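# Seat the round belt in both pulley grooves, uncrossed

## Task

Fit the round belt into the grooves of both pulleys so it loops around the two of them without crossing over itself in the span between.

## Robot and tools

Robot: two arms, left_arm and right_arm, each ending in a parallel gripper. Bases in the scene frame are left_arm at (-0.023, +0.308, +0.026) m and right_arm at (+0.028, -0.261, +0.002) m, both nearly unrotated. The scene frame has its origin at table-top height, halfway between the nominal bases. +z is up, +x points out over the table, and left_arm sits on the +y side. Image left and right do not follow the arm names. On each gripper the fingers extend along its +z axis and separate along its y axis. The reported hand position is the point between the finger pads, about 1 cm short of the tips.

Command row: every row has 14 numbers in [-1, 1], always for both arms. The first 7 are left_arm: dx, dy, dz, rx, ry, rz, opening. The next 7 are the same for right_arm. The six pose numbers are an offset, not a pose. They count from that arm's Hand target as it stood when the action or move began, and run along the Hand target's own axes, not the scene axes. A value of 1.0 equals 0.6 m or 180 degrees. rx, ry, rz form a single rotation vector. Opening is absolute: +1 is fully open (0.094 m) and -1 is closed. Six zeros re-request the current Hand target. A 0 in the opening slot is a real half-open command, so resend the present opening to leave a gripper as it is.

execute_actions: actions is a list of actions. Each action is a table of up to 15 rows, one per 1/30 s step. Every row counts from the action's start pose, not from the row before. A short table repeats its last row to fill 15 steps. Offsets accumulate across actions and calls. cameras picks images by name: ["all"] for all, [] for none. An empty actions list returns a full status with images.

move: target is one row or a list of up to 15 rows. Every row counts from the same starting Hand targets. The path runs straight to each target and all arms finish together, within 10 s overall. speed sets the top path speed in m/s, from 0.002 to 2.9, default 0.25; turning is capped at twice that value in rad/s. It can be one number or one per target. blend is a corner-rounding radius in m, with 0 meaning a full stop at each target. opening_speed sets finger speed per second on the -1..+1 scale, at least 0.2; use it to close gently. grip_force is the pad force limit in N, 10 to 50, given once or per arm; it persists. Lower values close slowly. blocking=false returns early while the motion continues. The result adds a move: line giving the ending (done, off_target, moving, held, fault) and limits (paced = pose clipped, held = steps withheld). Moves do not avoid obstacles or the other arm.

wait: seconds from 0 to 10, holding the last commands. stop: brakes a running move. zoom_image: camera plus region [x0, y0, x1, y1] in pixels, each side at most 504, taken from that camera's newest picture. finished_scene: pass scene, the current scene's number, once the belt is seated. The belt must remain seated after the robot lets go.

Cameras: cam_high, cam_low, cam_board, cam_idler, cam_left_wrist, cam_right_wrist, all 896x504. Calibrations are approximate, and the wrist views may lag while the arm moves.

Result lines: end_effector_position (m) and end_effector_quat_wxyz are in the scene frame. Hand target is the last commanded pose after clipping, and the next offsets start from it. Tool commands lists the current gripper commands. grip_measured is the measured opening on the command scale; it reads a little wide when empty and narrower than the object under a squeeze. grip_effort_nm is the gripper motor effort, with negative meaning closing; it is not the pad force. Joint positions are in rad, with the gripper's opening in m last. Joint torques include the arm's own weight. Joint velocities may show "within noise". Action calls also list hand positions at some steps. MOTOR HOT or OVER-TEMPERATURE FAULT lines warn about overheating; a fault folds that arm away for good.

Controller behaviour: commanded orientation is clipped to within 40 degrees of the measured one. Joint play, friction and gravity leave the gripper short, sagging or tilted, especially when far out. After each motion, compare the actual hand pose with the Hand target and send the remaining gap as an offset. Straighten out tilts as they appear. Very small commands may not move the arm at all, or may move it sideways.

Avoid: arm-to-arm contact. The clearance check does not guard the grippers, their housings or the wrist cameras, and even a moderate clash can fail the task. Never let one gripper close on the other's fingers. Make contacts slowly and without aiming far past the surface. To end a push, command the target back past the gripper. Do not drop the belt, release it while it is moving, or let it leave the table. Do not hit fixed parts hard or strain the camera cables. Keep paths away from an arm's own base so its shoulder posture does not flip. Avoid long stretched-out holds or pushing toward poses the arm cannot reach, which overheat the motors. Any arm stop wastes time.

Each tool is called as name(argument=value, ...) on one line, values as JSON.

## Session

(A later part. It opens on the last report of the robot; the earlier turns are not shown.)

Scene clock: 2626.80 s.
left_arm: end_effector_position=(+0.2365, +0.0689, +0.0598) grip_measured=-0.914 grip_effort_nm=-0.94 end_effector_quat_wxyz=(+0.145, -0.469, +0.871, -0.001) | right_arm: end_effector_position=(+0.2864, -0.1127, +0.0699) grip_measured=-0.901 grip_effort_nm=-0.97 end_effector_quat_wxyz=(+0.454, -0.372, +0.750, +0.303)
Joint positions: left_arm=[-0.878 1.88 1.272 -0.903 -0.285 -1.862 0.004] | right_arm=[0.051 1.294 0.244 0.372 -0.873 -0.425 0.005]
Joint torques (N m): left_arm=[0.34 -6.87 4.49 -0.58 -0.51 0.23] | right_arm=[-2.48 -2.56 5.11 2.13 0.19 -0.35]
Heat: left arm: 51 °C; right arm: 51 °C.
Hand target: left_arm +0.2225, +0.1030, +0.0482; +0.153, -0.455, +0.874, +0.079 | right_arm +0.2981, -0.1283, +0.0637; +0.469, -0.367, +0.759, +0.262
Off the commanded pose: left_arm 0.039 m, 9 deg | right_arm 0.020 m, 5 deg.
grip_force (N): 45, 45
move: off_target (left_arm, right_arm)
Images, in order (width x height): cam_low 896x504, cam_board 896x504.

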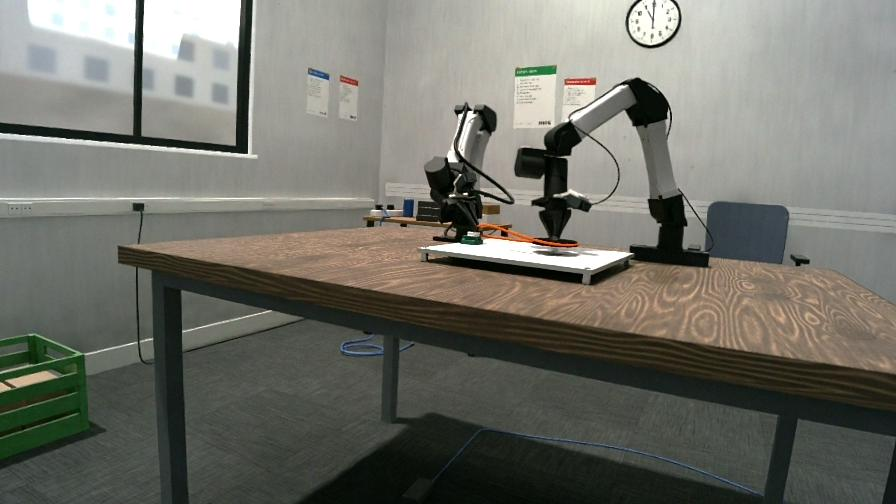

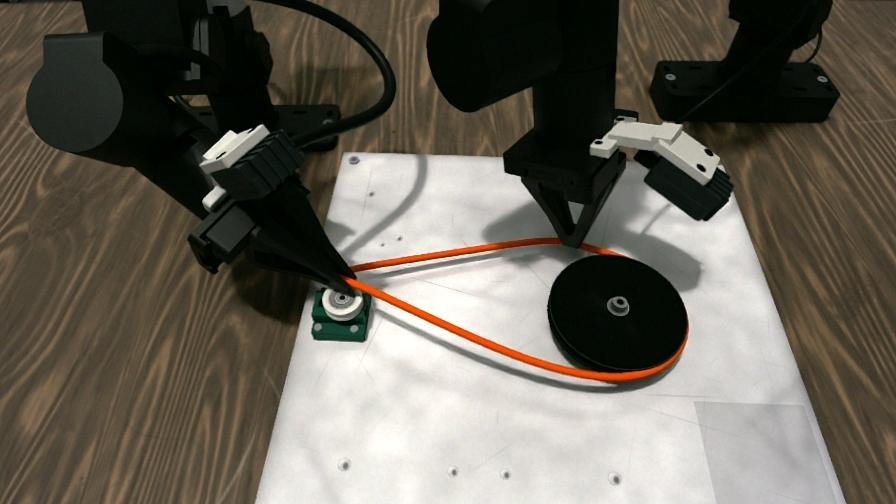

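move(target=[0.0129,-0.0096,-0.0046,0,0,0,-1,0.0032,-0.0118,-0.0162,0,0,0,-1], speed=0.06, cameras=["cam_low","cam_board","cam_idler"])

zoom_image(camera="cam_low", region=[528, 226, 586, 258])

zoom_image(camera="cam_board", region=[540, 220, 700, 400])

Scene clock: 2636.07 s.
left_arm: end_effector_position=(+0.2407, +0.0648, +0.0583) grip_measured=-0.914 grip_effort_nm=-0.94 end_effector_quat_wxyz=(+0.153, -0.467, +0.871, +0.001) | right_arm: end_effector_position=(+0.2838, -0.1186, +0.0734) grip_measured=-0.901 grip_effort_nm=-0.97 end_effector_quat_wxyz=(+0.464, -0.383, +0.736, +0.311)
Joint positions: left_arm=[-0.883 1.904 1.294 -0.903 -0.301 -1.864 0.004] | right_arm=[-0.001 1.294 0.244 0.352 -0.945 -0.486 0.005]
Joint torques (N m): left_arm=[-0.49 -6.93 5.59 -0.76 -0.4 -0.05] | right_arm=[-3.64 -4.01 6.26 1.52 0.36 -0.35]
Heat: left arm: 50 °C; right arm: 50 °C.
Hand target: left_arm +0.2225, +0.0929, +0.0482; +0.153, -0.455, +0.874, +0.079 | right_arm +0.2982, -0.1403, +0.0657; +0.469, -0.367, +0.759, +0.262
Off the commanded pose: left_arm 0.035 m, 9 deg | right_arm 0.027 m, 6 deg.
grip_force (N): 45, 45
move: off_target (left_arm, right_arm)
Images, in order (width x height): cam_low 896x504, cam_board 896x504, cam_idler 896x504.

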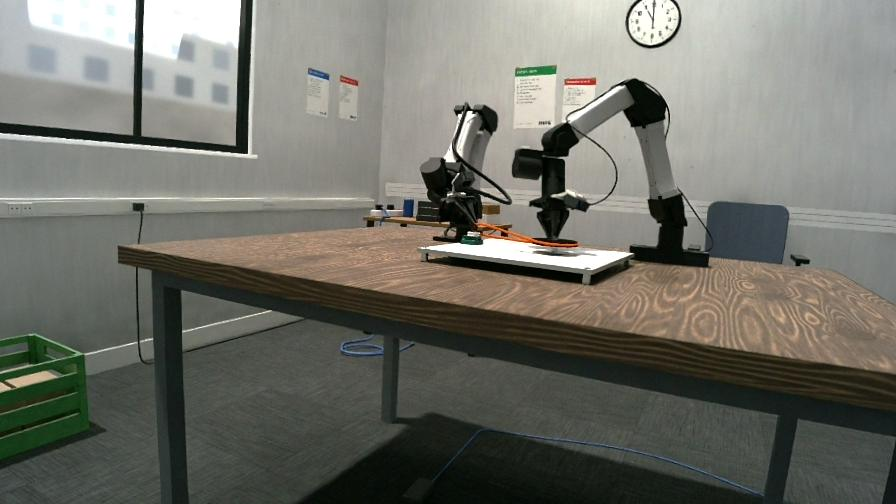

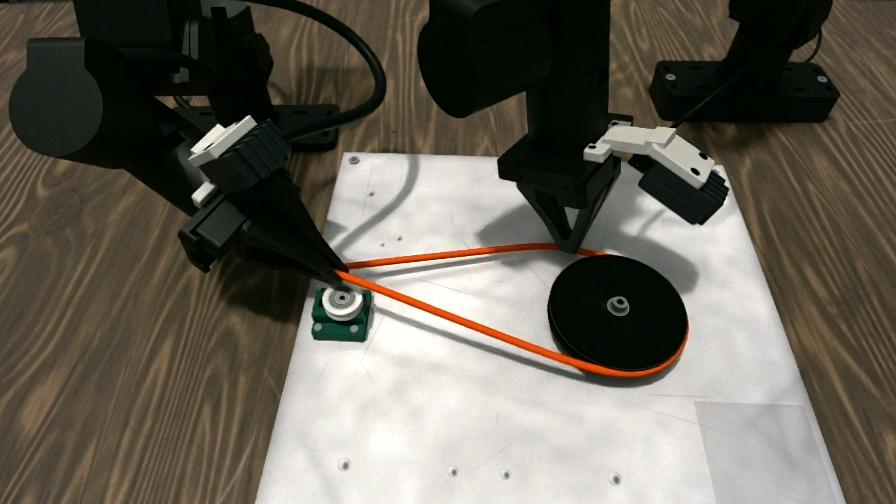

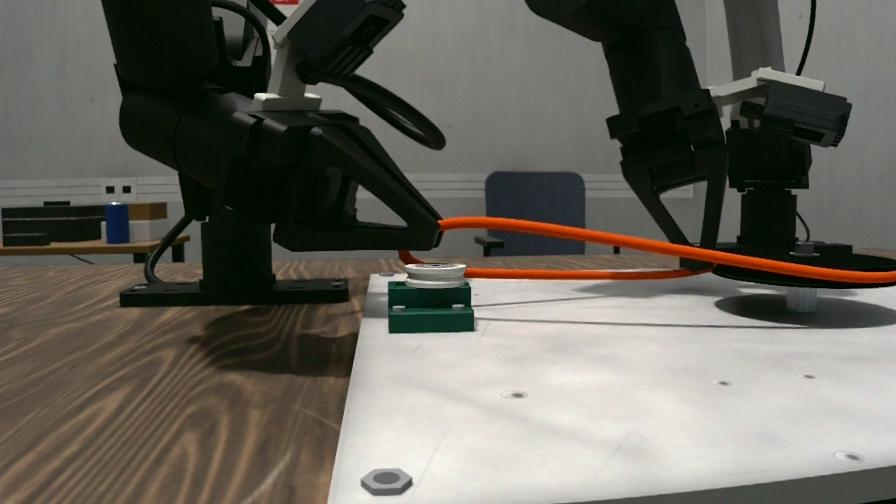

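Scaled by 8.690 from the camera's 896x504 image, which has a finer 1280x720 frame.

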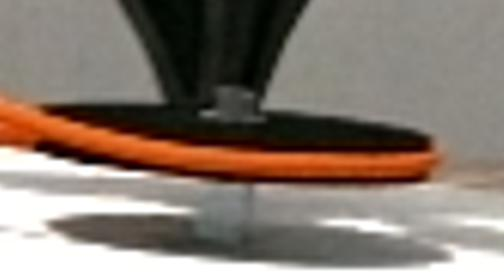

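Scaled by 2.800 from the camera's 896x504 image, which has a finer 1280x720 frame.

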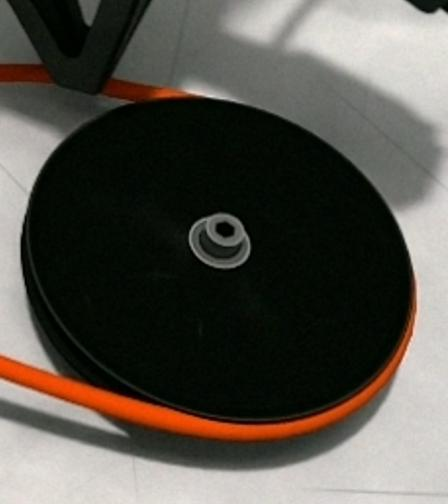

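move(target=[0,0,0,0,0,0,-0.3,0,0,0,0,0,0,-1], opening_speed=1.0, cameras=["cam_low","cam_board","cam_idler"])

zoom_image(camera="cam_low", region=[528, 226, 586, 258])

zoom_image(camera="cam_board", region=[540, 220, 700, 400])

Scene clock: 2645.63 s.
left_arm: end_effector_position=(+0.2400, +0.0709, +0.0591) grip_measured=-0.302 grip_effort_nm=0.08 end_effector_quat_wxyz=(+0.160, -0.465, +0.871, +0.013) | right_arm: end_effector_position=(+0.2848, -0.1208, +0.0732) grip_measured=-0.901 grip_effort_nm=-0.97 end_effector_quat_wxyz=(+0.466, -0.382, +0.737, +0.307)
Joint positions: left_arm=[-0.883 1.904 1.294 -0.924 -0.321 -1.864 0.033] | right_arm=[-0.009 1.294 0.244 0.35 -0.945 -0.494 0.005]
Joint torques (N m): left_arm=[-0.68 -6.97 5.37 -0.62 -0.17 -0.08] | right_arm=[-3.06 -3.99 6.35 1.5 0.35 -0.3]
Heat: left arm: 49 °C; right arm: 48 °C.
Hand target: left_arm +0.2225, +0.0929, +0.0482; +0.153, -0.455, +0.874, +0.079 | right_arm +0.2982, -0.1403, +0.0657; +0.469, -0.367, +0.759, +0.262
Off the commanded pose: left_arm 0.030 m, 8 deg | right_arm 0.025 m, 6 deg.
grip_force (N): 45, 45
move: off_target (left_arm, right_arm)
Images, in order (width x height): cam_low 896x504, cam_board 896x504, cam_idler 896x504.

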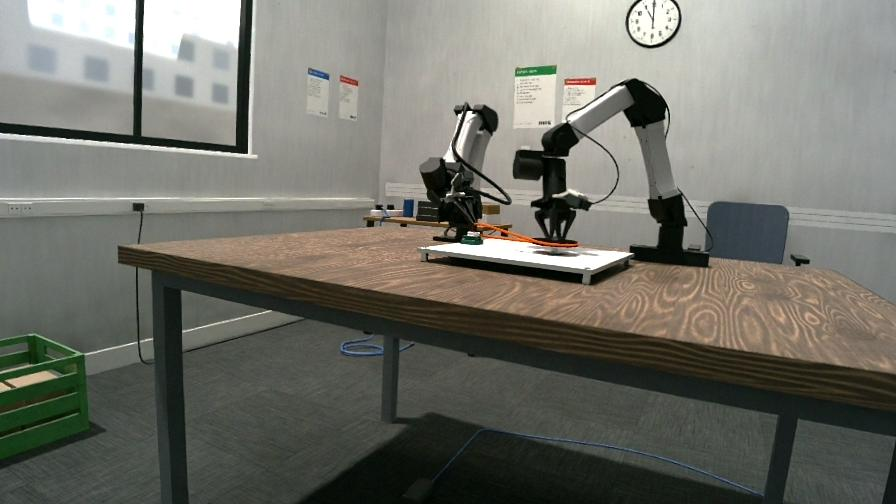

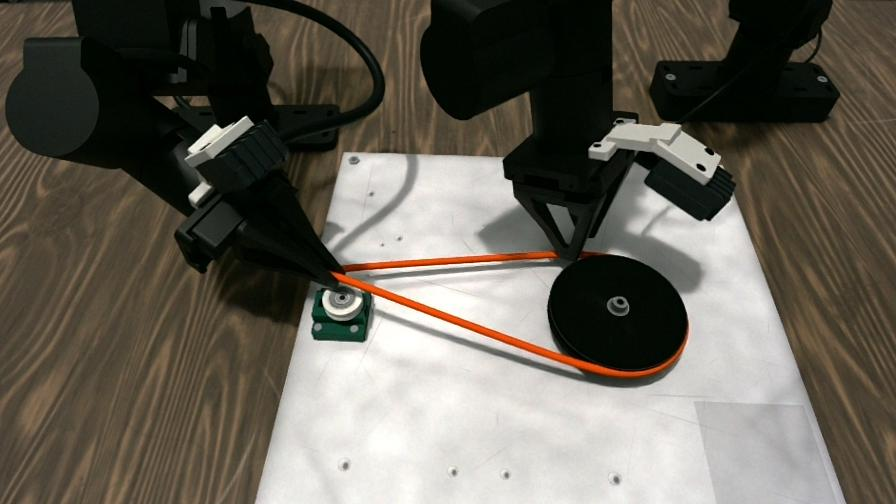

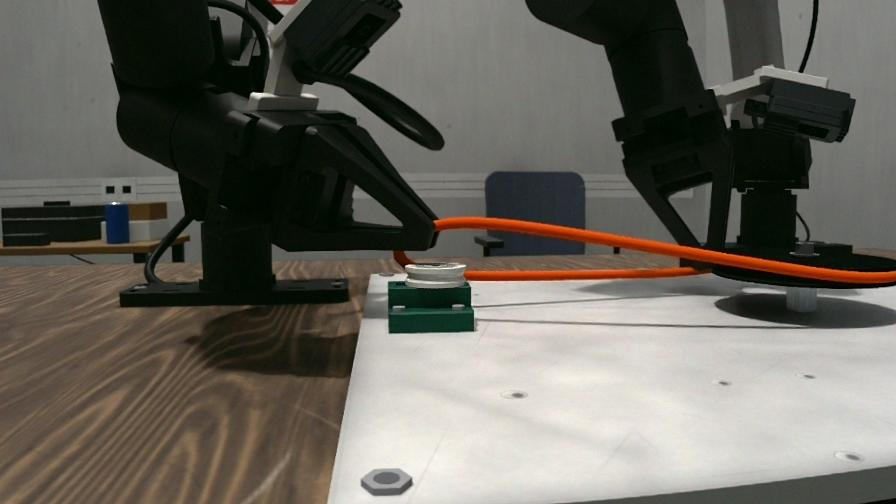

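Scaled by 8.690 from the camera's 896x504 image, which has a finer 1280x720 frame.

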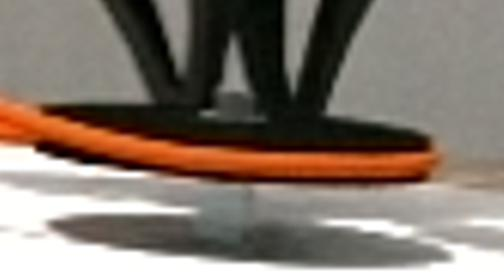

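Scaled by 2.800 from the camera's 896x504 image, which has a finer 1280x720 frame.

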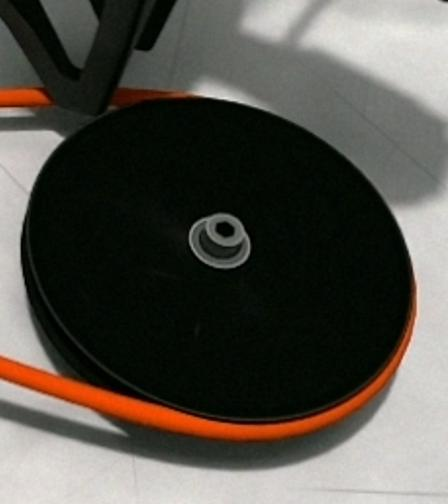

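move(target=[0,0,-0.15,0,0,0,-0.3,0,0,0,0,0,0,-1], speed=0.08, cameras=["cam_low","cam_board","cam_idler"])

zoom_image(camera="cam_low", region=[528, 226, 586, 258])

zoom_image(camera="cam_board", region=[540, 220, 700, 400])

Scene clock: 2657.50 s.
left_arm: end_effector_position=(+0.2063, +0.0690, +0.1258) grip_measured=-0.302 grip_effort_nm=0.08 end_effector_quat_wxyz=(+0.152, -0.446, +0.878, +0.080) | right_arm: end_effector_position=(+0.2855, -0.1221, +0.0732) grip_measured=-0.901 grip_effort_nm=-0.96 end_effector_quat_wxyz=(+0.467, -0.382, +0.737, +0.306)
Joint positions: left_arm=[-0.967 1.904 1.559 -1.352 -0.322 -1.934 0.033] | right_arm=[-0.014 1.294 0.244 0.35 -0.945 -0.497 0.005]
Joint torques (N m): left_arm=[-0.76 -9.8 8.09 -0.21 -0.11 -0.17] | right_arm=[-2.69 -3.93 6.38 1.51 0.35 -0.27]
Heat: left arm: 49 °C; right arm: 46 °C.
Hand target: left_arm +0.2050, +0.0680, +0.1329; +0.153, -0.455, +0.874, +0.079 | right_arm +0.2982, -0.1402, +0.0657; +0.469, -0.367, +0.759, +0.262
Off the commanded pose: left_arm 0.007 m, 1 deg | right_arm 0.023 m, 6 deg.
grip_force (N): 45, 45
move: off_target (right_arm)
Images, in order (width x height): cam_low 896x504, cam_board 896x504, cam_idler 896x504.

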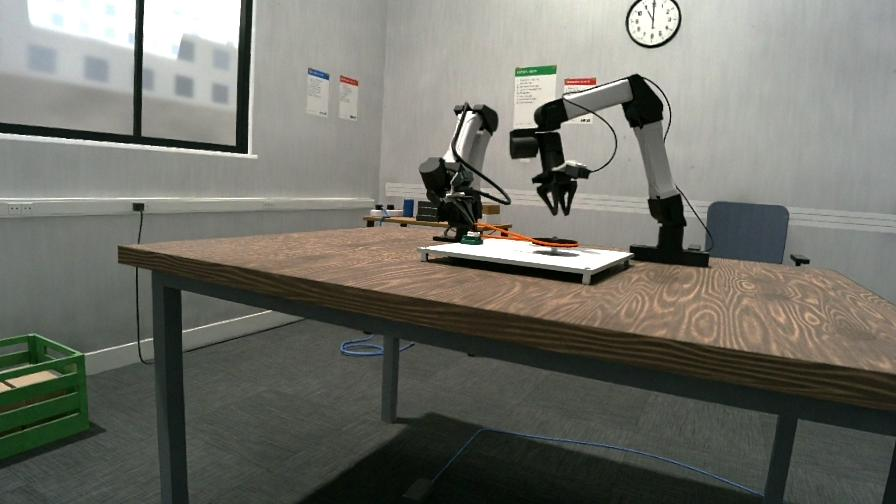

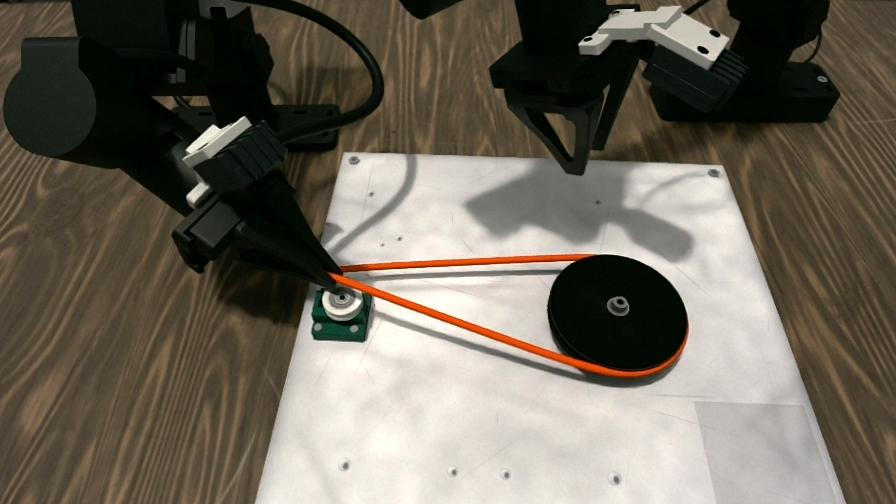

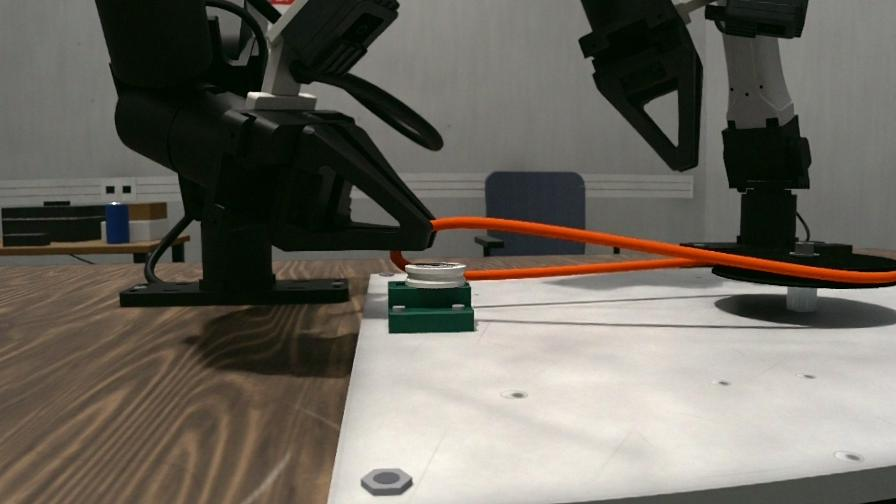

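Scaled by 8.690 from the camera's 896x504 image, which has a finer 1280x720 frame.

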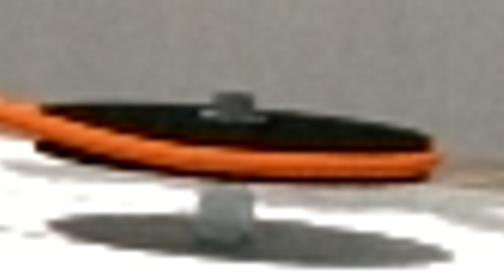

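Scaled by 2.800 from the camera's 896x504 image, which has a finer 1280x720 frame.

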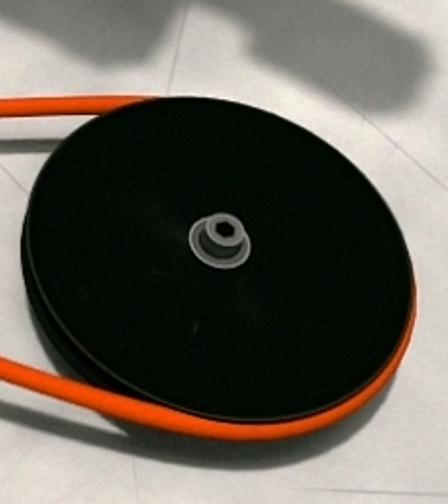

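move(target=[-0.15,0.1,-0.1,0,0,0,-0.3,0.0052,-0.0148,-0.0192,0,0,0,-1], speed=0.08, cameras=["cam_high","cam_board","cam_idler","cam_right_wrist"])

zoom_image(camera="cam_low", region=[460, 220, 586, 258])

zoom_image(camera="cam_idler", region=[340, 180, 520, 340])

zoom_image(camera="cam_board", region=[260, 220, 440, 360])

Scene clock: 2711.27 s.
left_arm: end_effector_position=(+0.1952, +0.1468, +0.2156) grip_measured=-0.302 grip_effort_nm=0.08 end_effector_quat_wxyz=(+0.152, -0.457, +0.875, +0.054) | right_arm: end_effector_position=(+0.2771, -0.1276, +0.0725) grip_measured=-0.901 grip_effort_nm=-0.97 end_effector_quat_wxyz=(+0.462, -0.388, +0.729, +0.324)
Joint positions: left_arm=[-0.835 1.596 1.559 -1.566 -0.322 -1.81 0.033] | right_arm=[-0.068 1.294 0.252 0.264 -1.024 -0.576 0.005]
Joint torques (N m): left_arm=[0.09 -8.27 5.24 -0.07 -0.25 0.2] | right_arm=[-4.85 -4.9 7.76 1.19 0.52 -0.33]
Heat: left arm: 52 °C; right arm: 43 °C.
Hand target: left_arm +0.1927, +0.1551, +0.2198; +0.153, -0.455, +0.874, +0.079 | right_arm +0.2983, -0.1550, +0.0672; +0.469, -0.367, +0.759, +0.262
Off the commanded pose: left_arm 0.010 m, 3 deg | right_arm 0.035 m, 8 deg.
joint sent to its limit (left arm) — joint 4 (wrist pitch), lower limit. The joint targets still meet the commanded pose.
grip_force (N): 45, 45
move: off_target (left_arm, right_arm)
camera_calibration:
cam_right_wrist: T_world_to_cam=[[0.854368, -0.516958, -0.0529991, -0.307564], [-0.448327, -0.681662, -0.578221, 0.114558], [0.262789, 0.517775, -0.814157, 0.157546], [0, 0, 0, 1]] pos_world=[0.272731, -0.162481, 0.178206]
Images, in order (width x height): cam_high 896x504, cam_board 896x504, cam_idler 896x504, cam_right_wrist 896x504.

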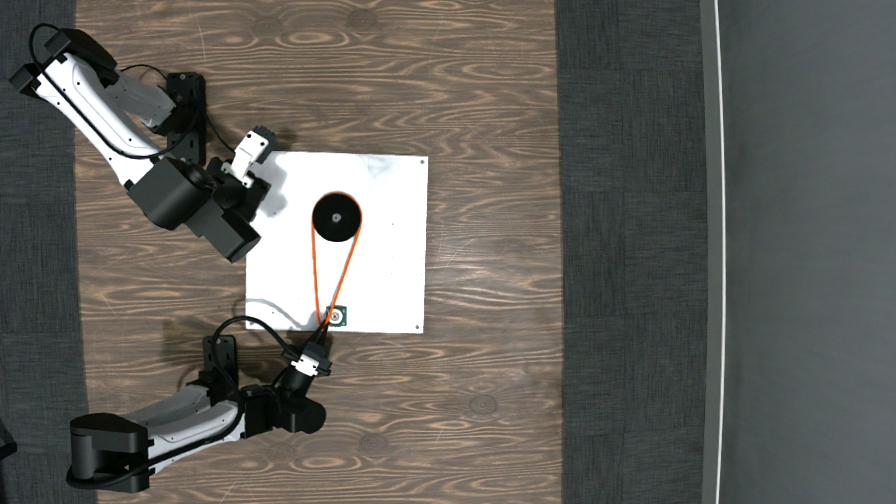

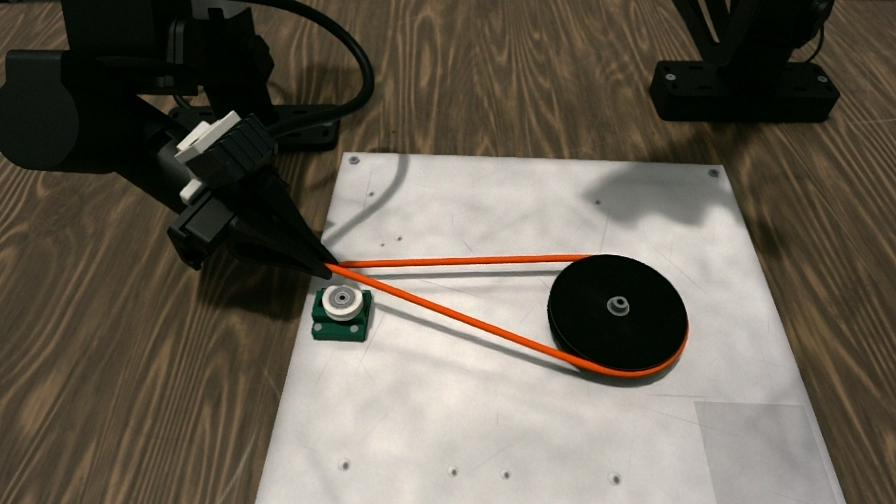

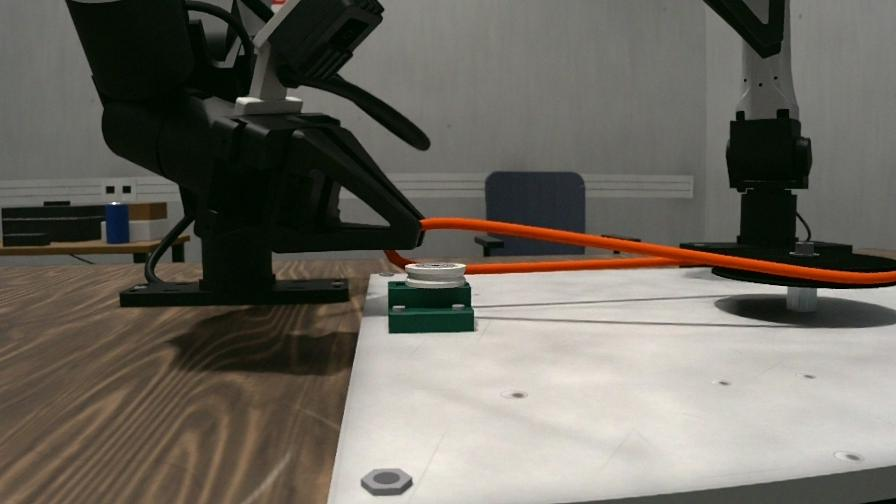

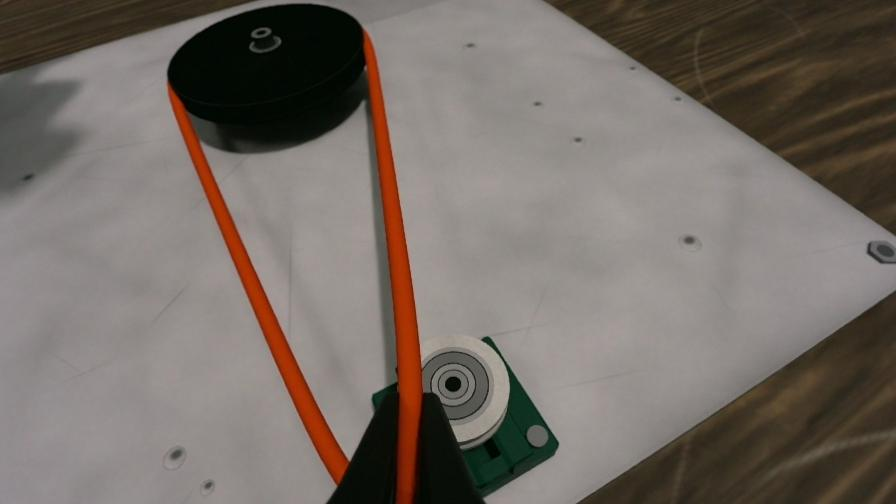

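This scene's latest camera images include none from cam_low. They are from: cam_high, cam_board, cam_idler, cam_right_wrist. cam_low's image comes with the result of a call that names it in "cameras".

Scaled by 2.800 from the camera's 896x504 image, which has a finer 1280x720 frame.

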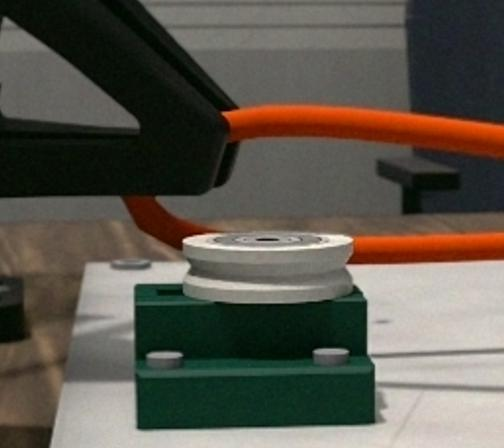

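Scaled by 2.800 from the camera's 896x504 image, which has a finer 1280x720 frame.

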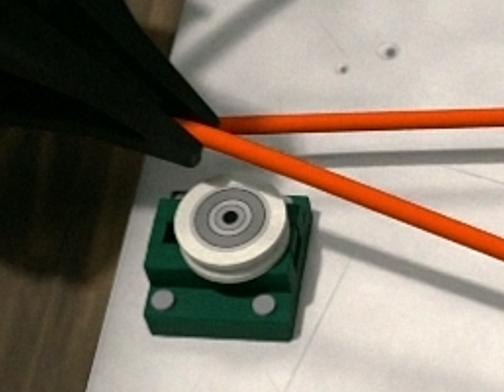

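move(target=[0,0,0,0,0,0,-0.3,-0.0278,-0.0268,0.0008,0,0,0.15,-1], speed=0.08, cameras=["cam_low","cam_board","cam_idler","cam_right_wrist"])

zoom_image(camera="cam_low", region=[460, 220, 586, 258])

zoom_image(camera="cam_idler", region=[340, 180, 520, 340])

Scene clock: 2730.17 s.
left_arm: end_effector_position=(+0.1952, +0.1468, +0.2156) grip_measured=-0.302 grip_effort_nm=0.08 end_effector_quat_wxyz=(+0.152, -0.457, +0.875, +0.054) | right_arm: end_effector_position=(+0.2900, -0.1302, +0.0848) grip_measured=-0.901 grip_effort_nm=-0.97 end_effector_quat_wxyz=(+0.376, -0.220, +0.798, +0.416)
Joint positions: left_arm=[-0.835 1.596 1.559 -1.566 -0.322 -1.81 0.033] | right_arm=[-0.077 1.3 0.337 0.16 -1.029 -0.159 0.005]
Joint torques (N m): left_arm=[-0.02 -8.1 5.41 0.01 -0.29 0.23] | right_arm=[-5.09 -3.33 9.07 1.43 0.48 0.06]
Heat: left arm: 49 °C; right arm: 41 °C.
Hand target: left_arm +0.1927, +0.1551, +0.2198; +0.153, -0.455, +0.874, +0.079 | right_arm +0.3164, -0.1591, +0.0812; +0.395, -0.180, +0.824, +0.364
Off the commanded pose: left_arm 0.010 m, 3 deg | right_arm 0.039 m, 8 deg.
joint sent to its limit (left arm) — joint 4 (wrist pitch), lower limit. The joint targets still meet the commanded pose.
grip_force (N): 45, 45
move: off_target (left_arm, right_arm)
camera_calibration:
cam_right_wrist: T_world_to_cam=[[0.670819, -0.594806, -0.442954, -0.243097], [-0.73941, -0.490323, -0.461364, 0.225097], [0.0572321, 0.637016, -0.768723, 0.236808], [0, 0, 0, 1]] pos_world=[0.31596, -0.185076, 0.178211]
Images, in order (width x height): cam_low 896x504, cam_board 896x504, cam_idler 896x504, cam_right_wrist 896x504.

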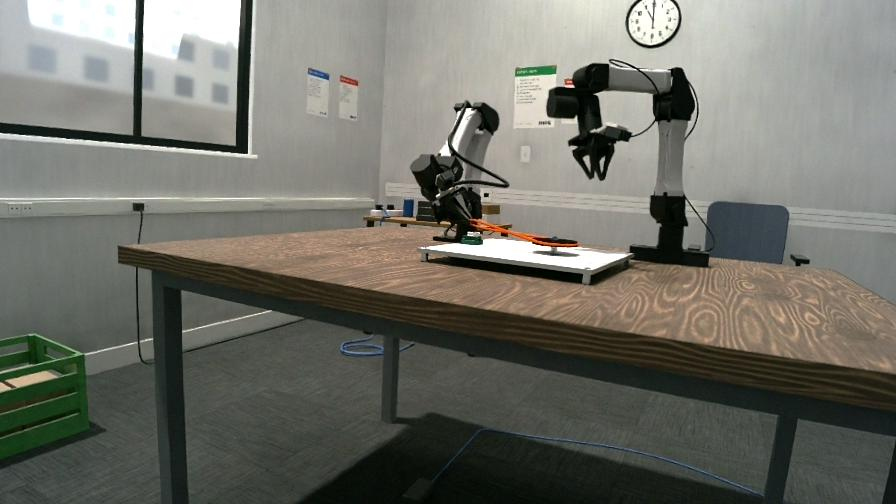

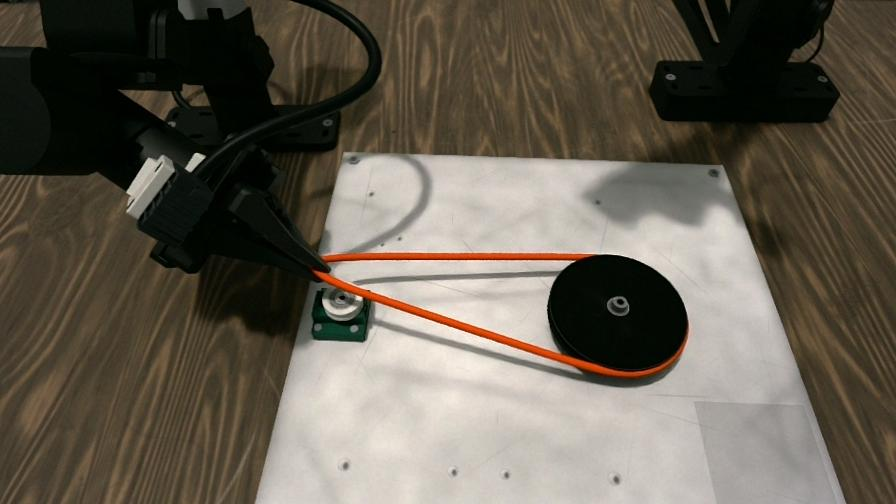

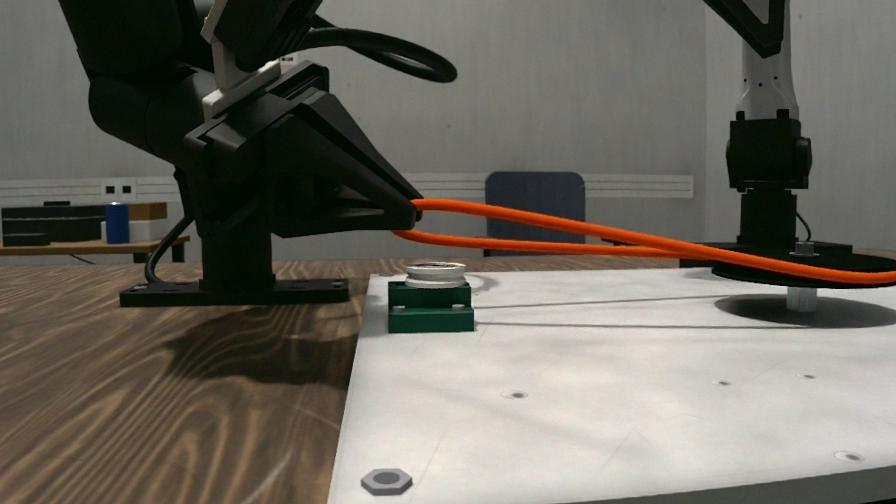

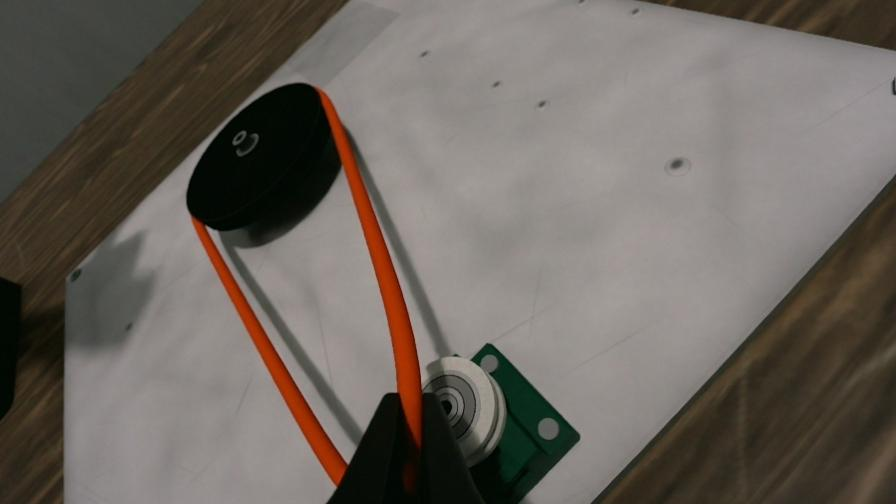

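Scaled by 4.000 from the camera's 896x504 image, which has a finer 1280x720 frame.

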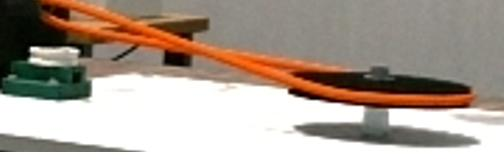

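Scaled by 2.800 from the camera's 896x504 image, which has a finer 1280x720 frame.

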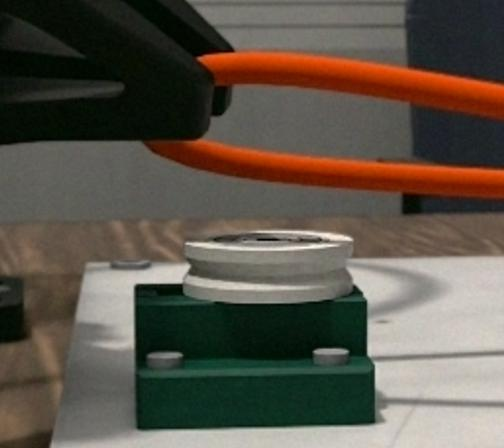

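move(target=[0,0,0,0,0,0,-0.3,0.004,-0.0135,-0.0102,0,0,0.09,-1], speed=0.08, cameras=["cam_low","cam_board","cam_idler","cam_right_wrist"])

zoom_image(camera="cam_low", region=[460, 220, 586, 258])

zoom_image(camera="cam_idler", region=[340, 180, 520, 340])

zoom_image(camera="cam_board", region=[260, 220, 440, 360])

Scene clock: 2764.27 s.
left_arm: end_effector_position=(+0.1952, +0.1468, +0.2156) grip_measured=-0.302 grip_effort_nm=0.08 end_effector_quat_wxyz=(+0.152, -0.457, +0.875, +0.054) | right_arm: end_effector_position=(+0.2856, -0.1342, +0.0831) grip_measured=-0.902 grip_effort_nm=-0.97 end_effector_quat_wxyz=(+0.307, -0.110, +0.818, +0.474)
Joint positions: left_arm=[-0.835 1.596 1.559 -1.566 -0.322 -1.81 0.033] | right_arm=[-0.111 1.318 0.346 0.105 -1.077 0.059 0.005]
Joint torques (N m): left_arm=[0.14 -8.29 5.37 -0.04 -0.26 0.19] | right_arm=[-6.35 -3.51 9.21 1.4 0.59 0.06]
Heat: left arm: 47 °C; right arm: 40 °C.
Hand target: left_arm +0.1927, +0.1551, +0.2198; +0.153, -0.455, +0.874, +0.079 | right_arm +0.3165, -0.1691, +0.0782; +0.340, -0.062, +0.841, +0.416
Off the commanded pose: left_arm 0.010 m, 3 deg | right_arm 0.047 m, 10 deg.
joint sent to its limit (left arm) — joint 4 (wrist pitch), lower limit. The joint targets still meet the commanded pose.
grip_force (N): 45, 45
move: off_target (left_arm, right_arm)
camera_calibration:
cam_right_wrist: T_world_to_cam=[[0.488253, -0.570979, -0.659994, -0.170014], [-0.870486, -0.372496, -0.321715, 0.26074], [-0.0621523, 0.731594, -0.678901, 0.277623], [0, 0, 0, 1]] pos_world=[0.327236, -0.203058, 0.160154]
Images, in order (width x height): cam_low 896x504, cam_board 896x504, cam_idler 896x504, cam_right_wrist 896x504.

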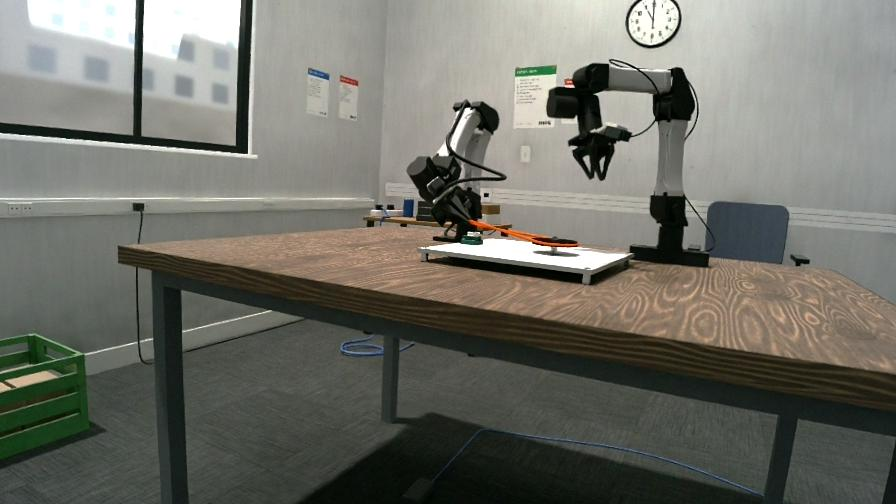

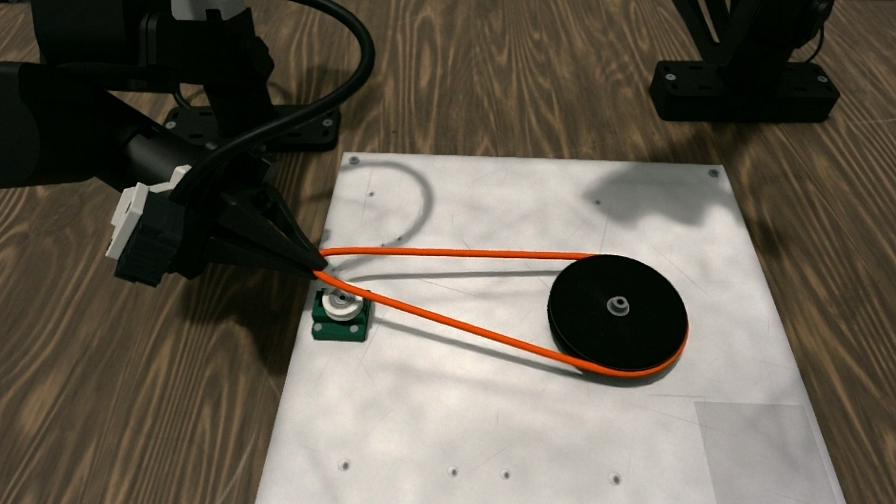

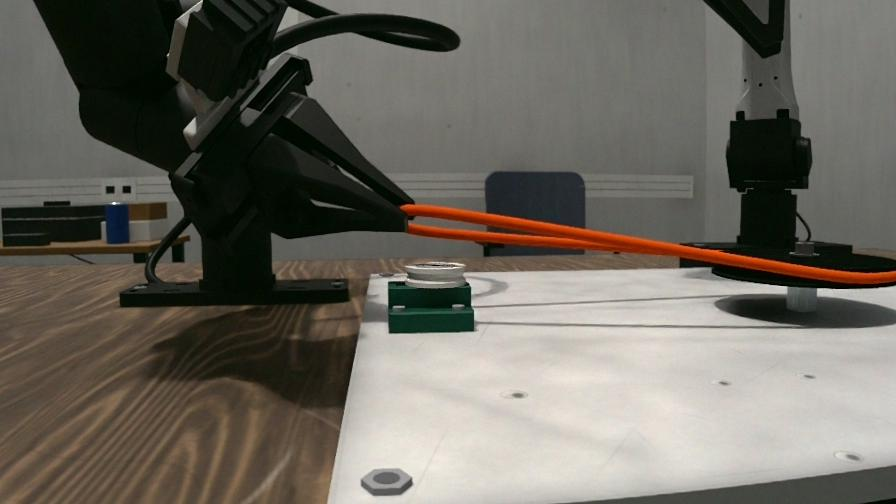

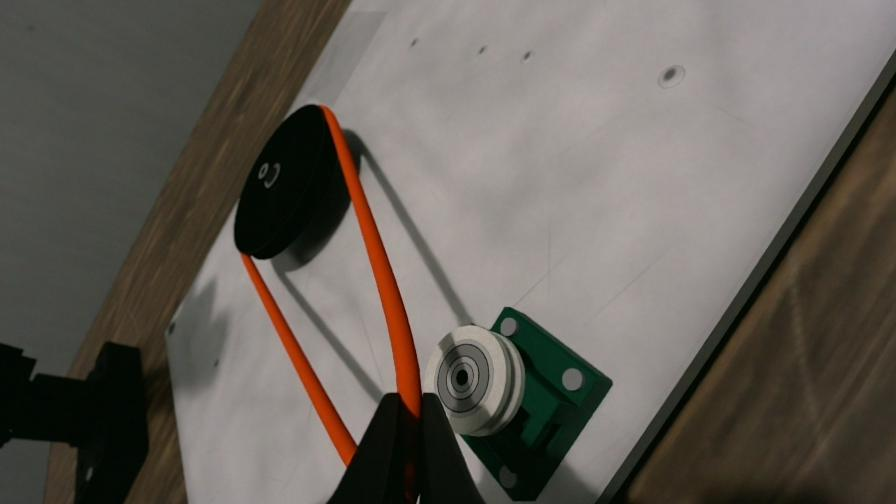

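Scaled by 4.000 from the camera's 896x504 image, which has a finer 1280x720 frame.

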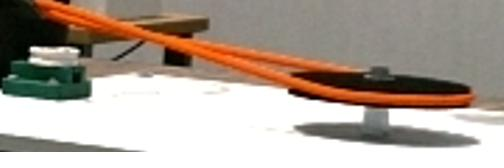

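Scaled by 2.800 from the camera's 896x504 image, which has a finer 1280x720 frame.

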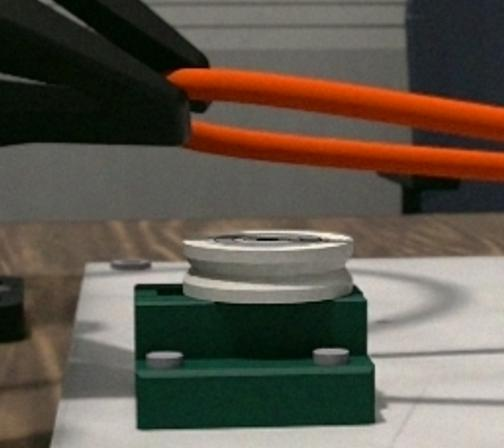

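Scaled by 2.800 from the camera's 896x504 image, which has a finer 1280x720 frame.

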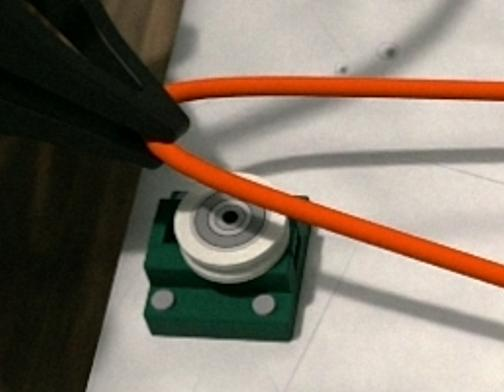

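move(target=[0,0,0,0,0,0,-0.3,-0.0057,-0.0242,-0.0135,0,0,0.0,-1], speed=0.08, cameras=["cam_low","cam_board","cam_idler"])

zoom_image(camera="cam_idler", region=[340, 180, 520, 340])

zoom_image(camera="cam_low", region=[460, 220, 586, 258])

Scene clock: 2782.60 s.
left_arm: end_effector_position=(+0.1952, +0.1468, +0.2156) grip_measured=-0.302 grip_effort_nm=0.08 end_effector_quat_wxyz=(+0.152, -0.457, +0.875, +0.054) | right_arm: end_effector_position=(+0.2815, -0.1387, +0.0819) grip_measured=-0.903 grip_effort_nm=-0.97 end_effector_quat_wxyz=(+0.285, -0.101, +0.813, +0.497)
Joint positions: left_arm=[-0.835 1.596 1.559 -1.566 -0.322 -1.81 0.033] | right_arm=[-0.154 1.362 0.379 0.007 -1.144 -0.006 0.005]
Joint torques (N m): left_arm=[-0.06 -8.34 5.45 -0.08 -0.25 0.18] | right_arm=[-8.66 -4.01 9.54 1.36 0.79 -0.34]
Heat: left arm: 46 °C; right arm: 39 °C.
Hand target: left_arm +0.1927, +0.1551, +0.2198; +0.153, -0.455, +0.874, +0.079 | right_arm +0.3205, -0.1850, +0.0742; +0.339, -0.062, +0.841, +0.416
Off the commanded pose: left_arm 0.010 m, 3 deg | right_arm 0.061 m, 12 deg.
joint sent to its limit (left arm) — joint 4 (wrist pitch), lower limit. The joint targets still meet the commanded pose.
grip_force (N): 45, 45
move: off_target (left_arm, right_arm)
Images, in order (width x height): cam_low 896x504, cam_board 896x504, cam_idler 896x504.

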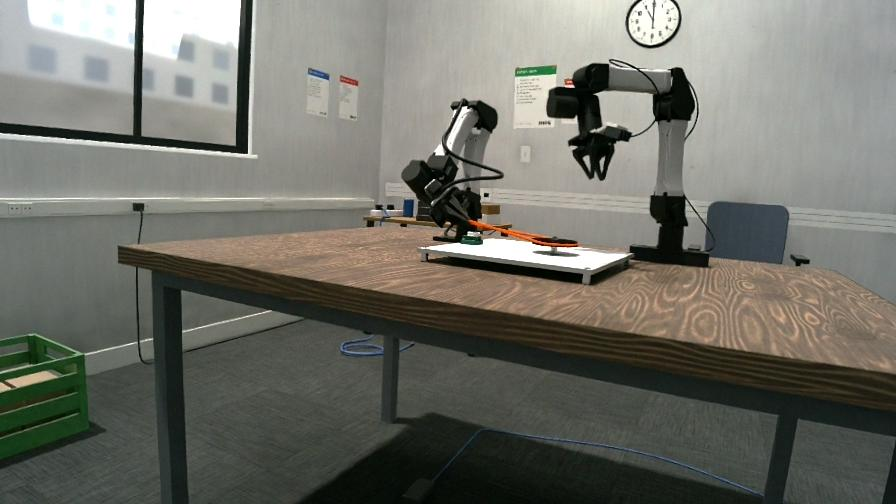

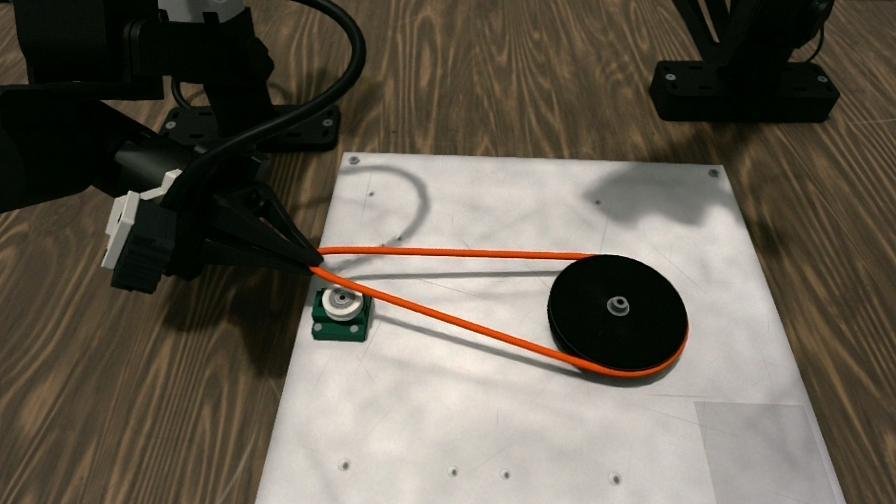

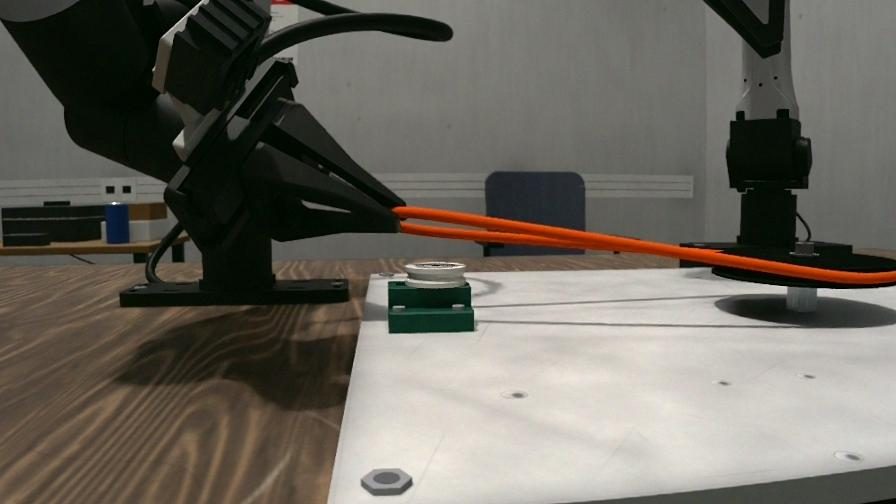

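Scaled by 2.800 from the camera's 896x504 image, which has a finer 1280x720 frame.

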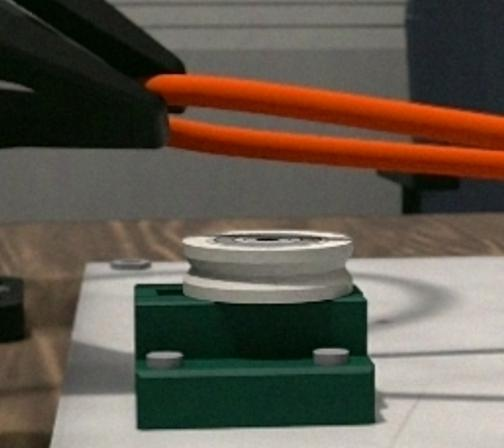

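Scaled by 4.000 from the camera's 896x504 image, which has a finer 1280x720 frame.

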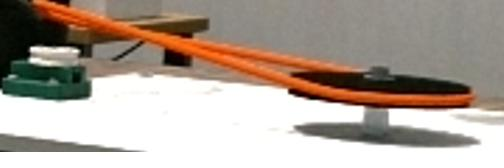

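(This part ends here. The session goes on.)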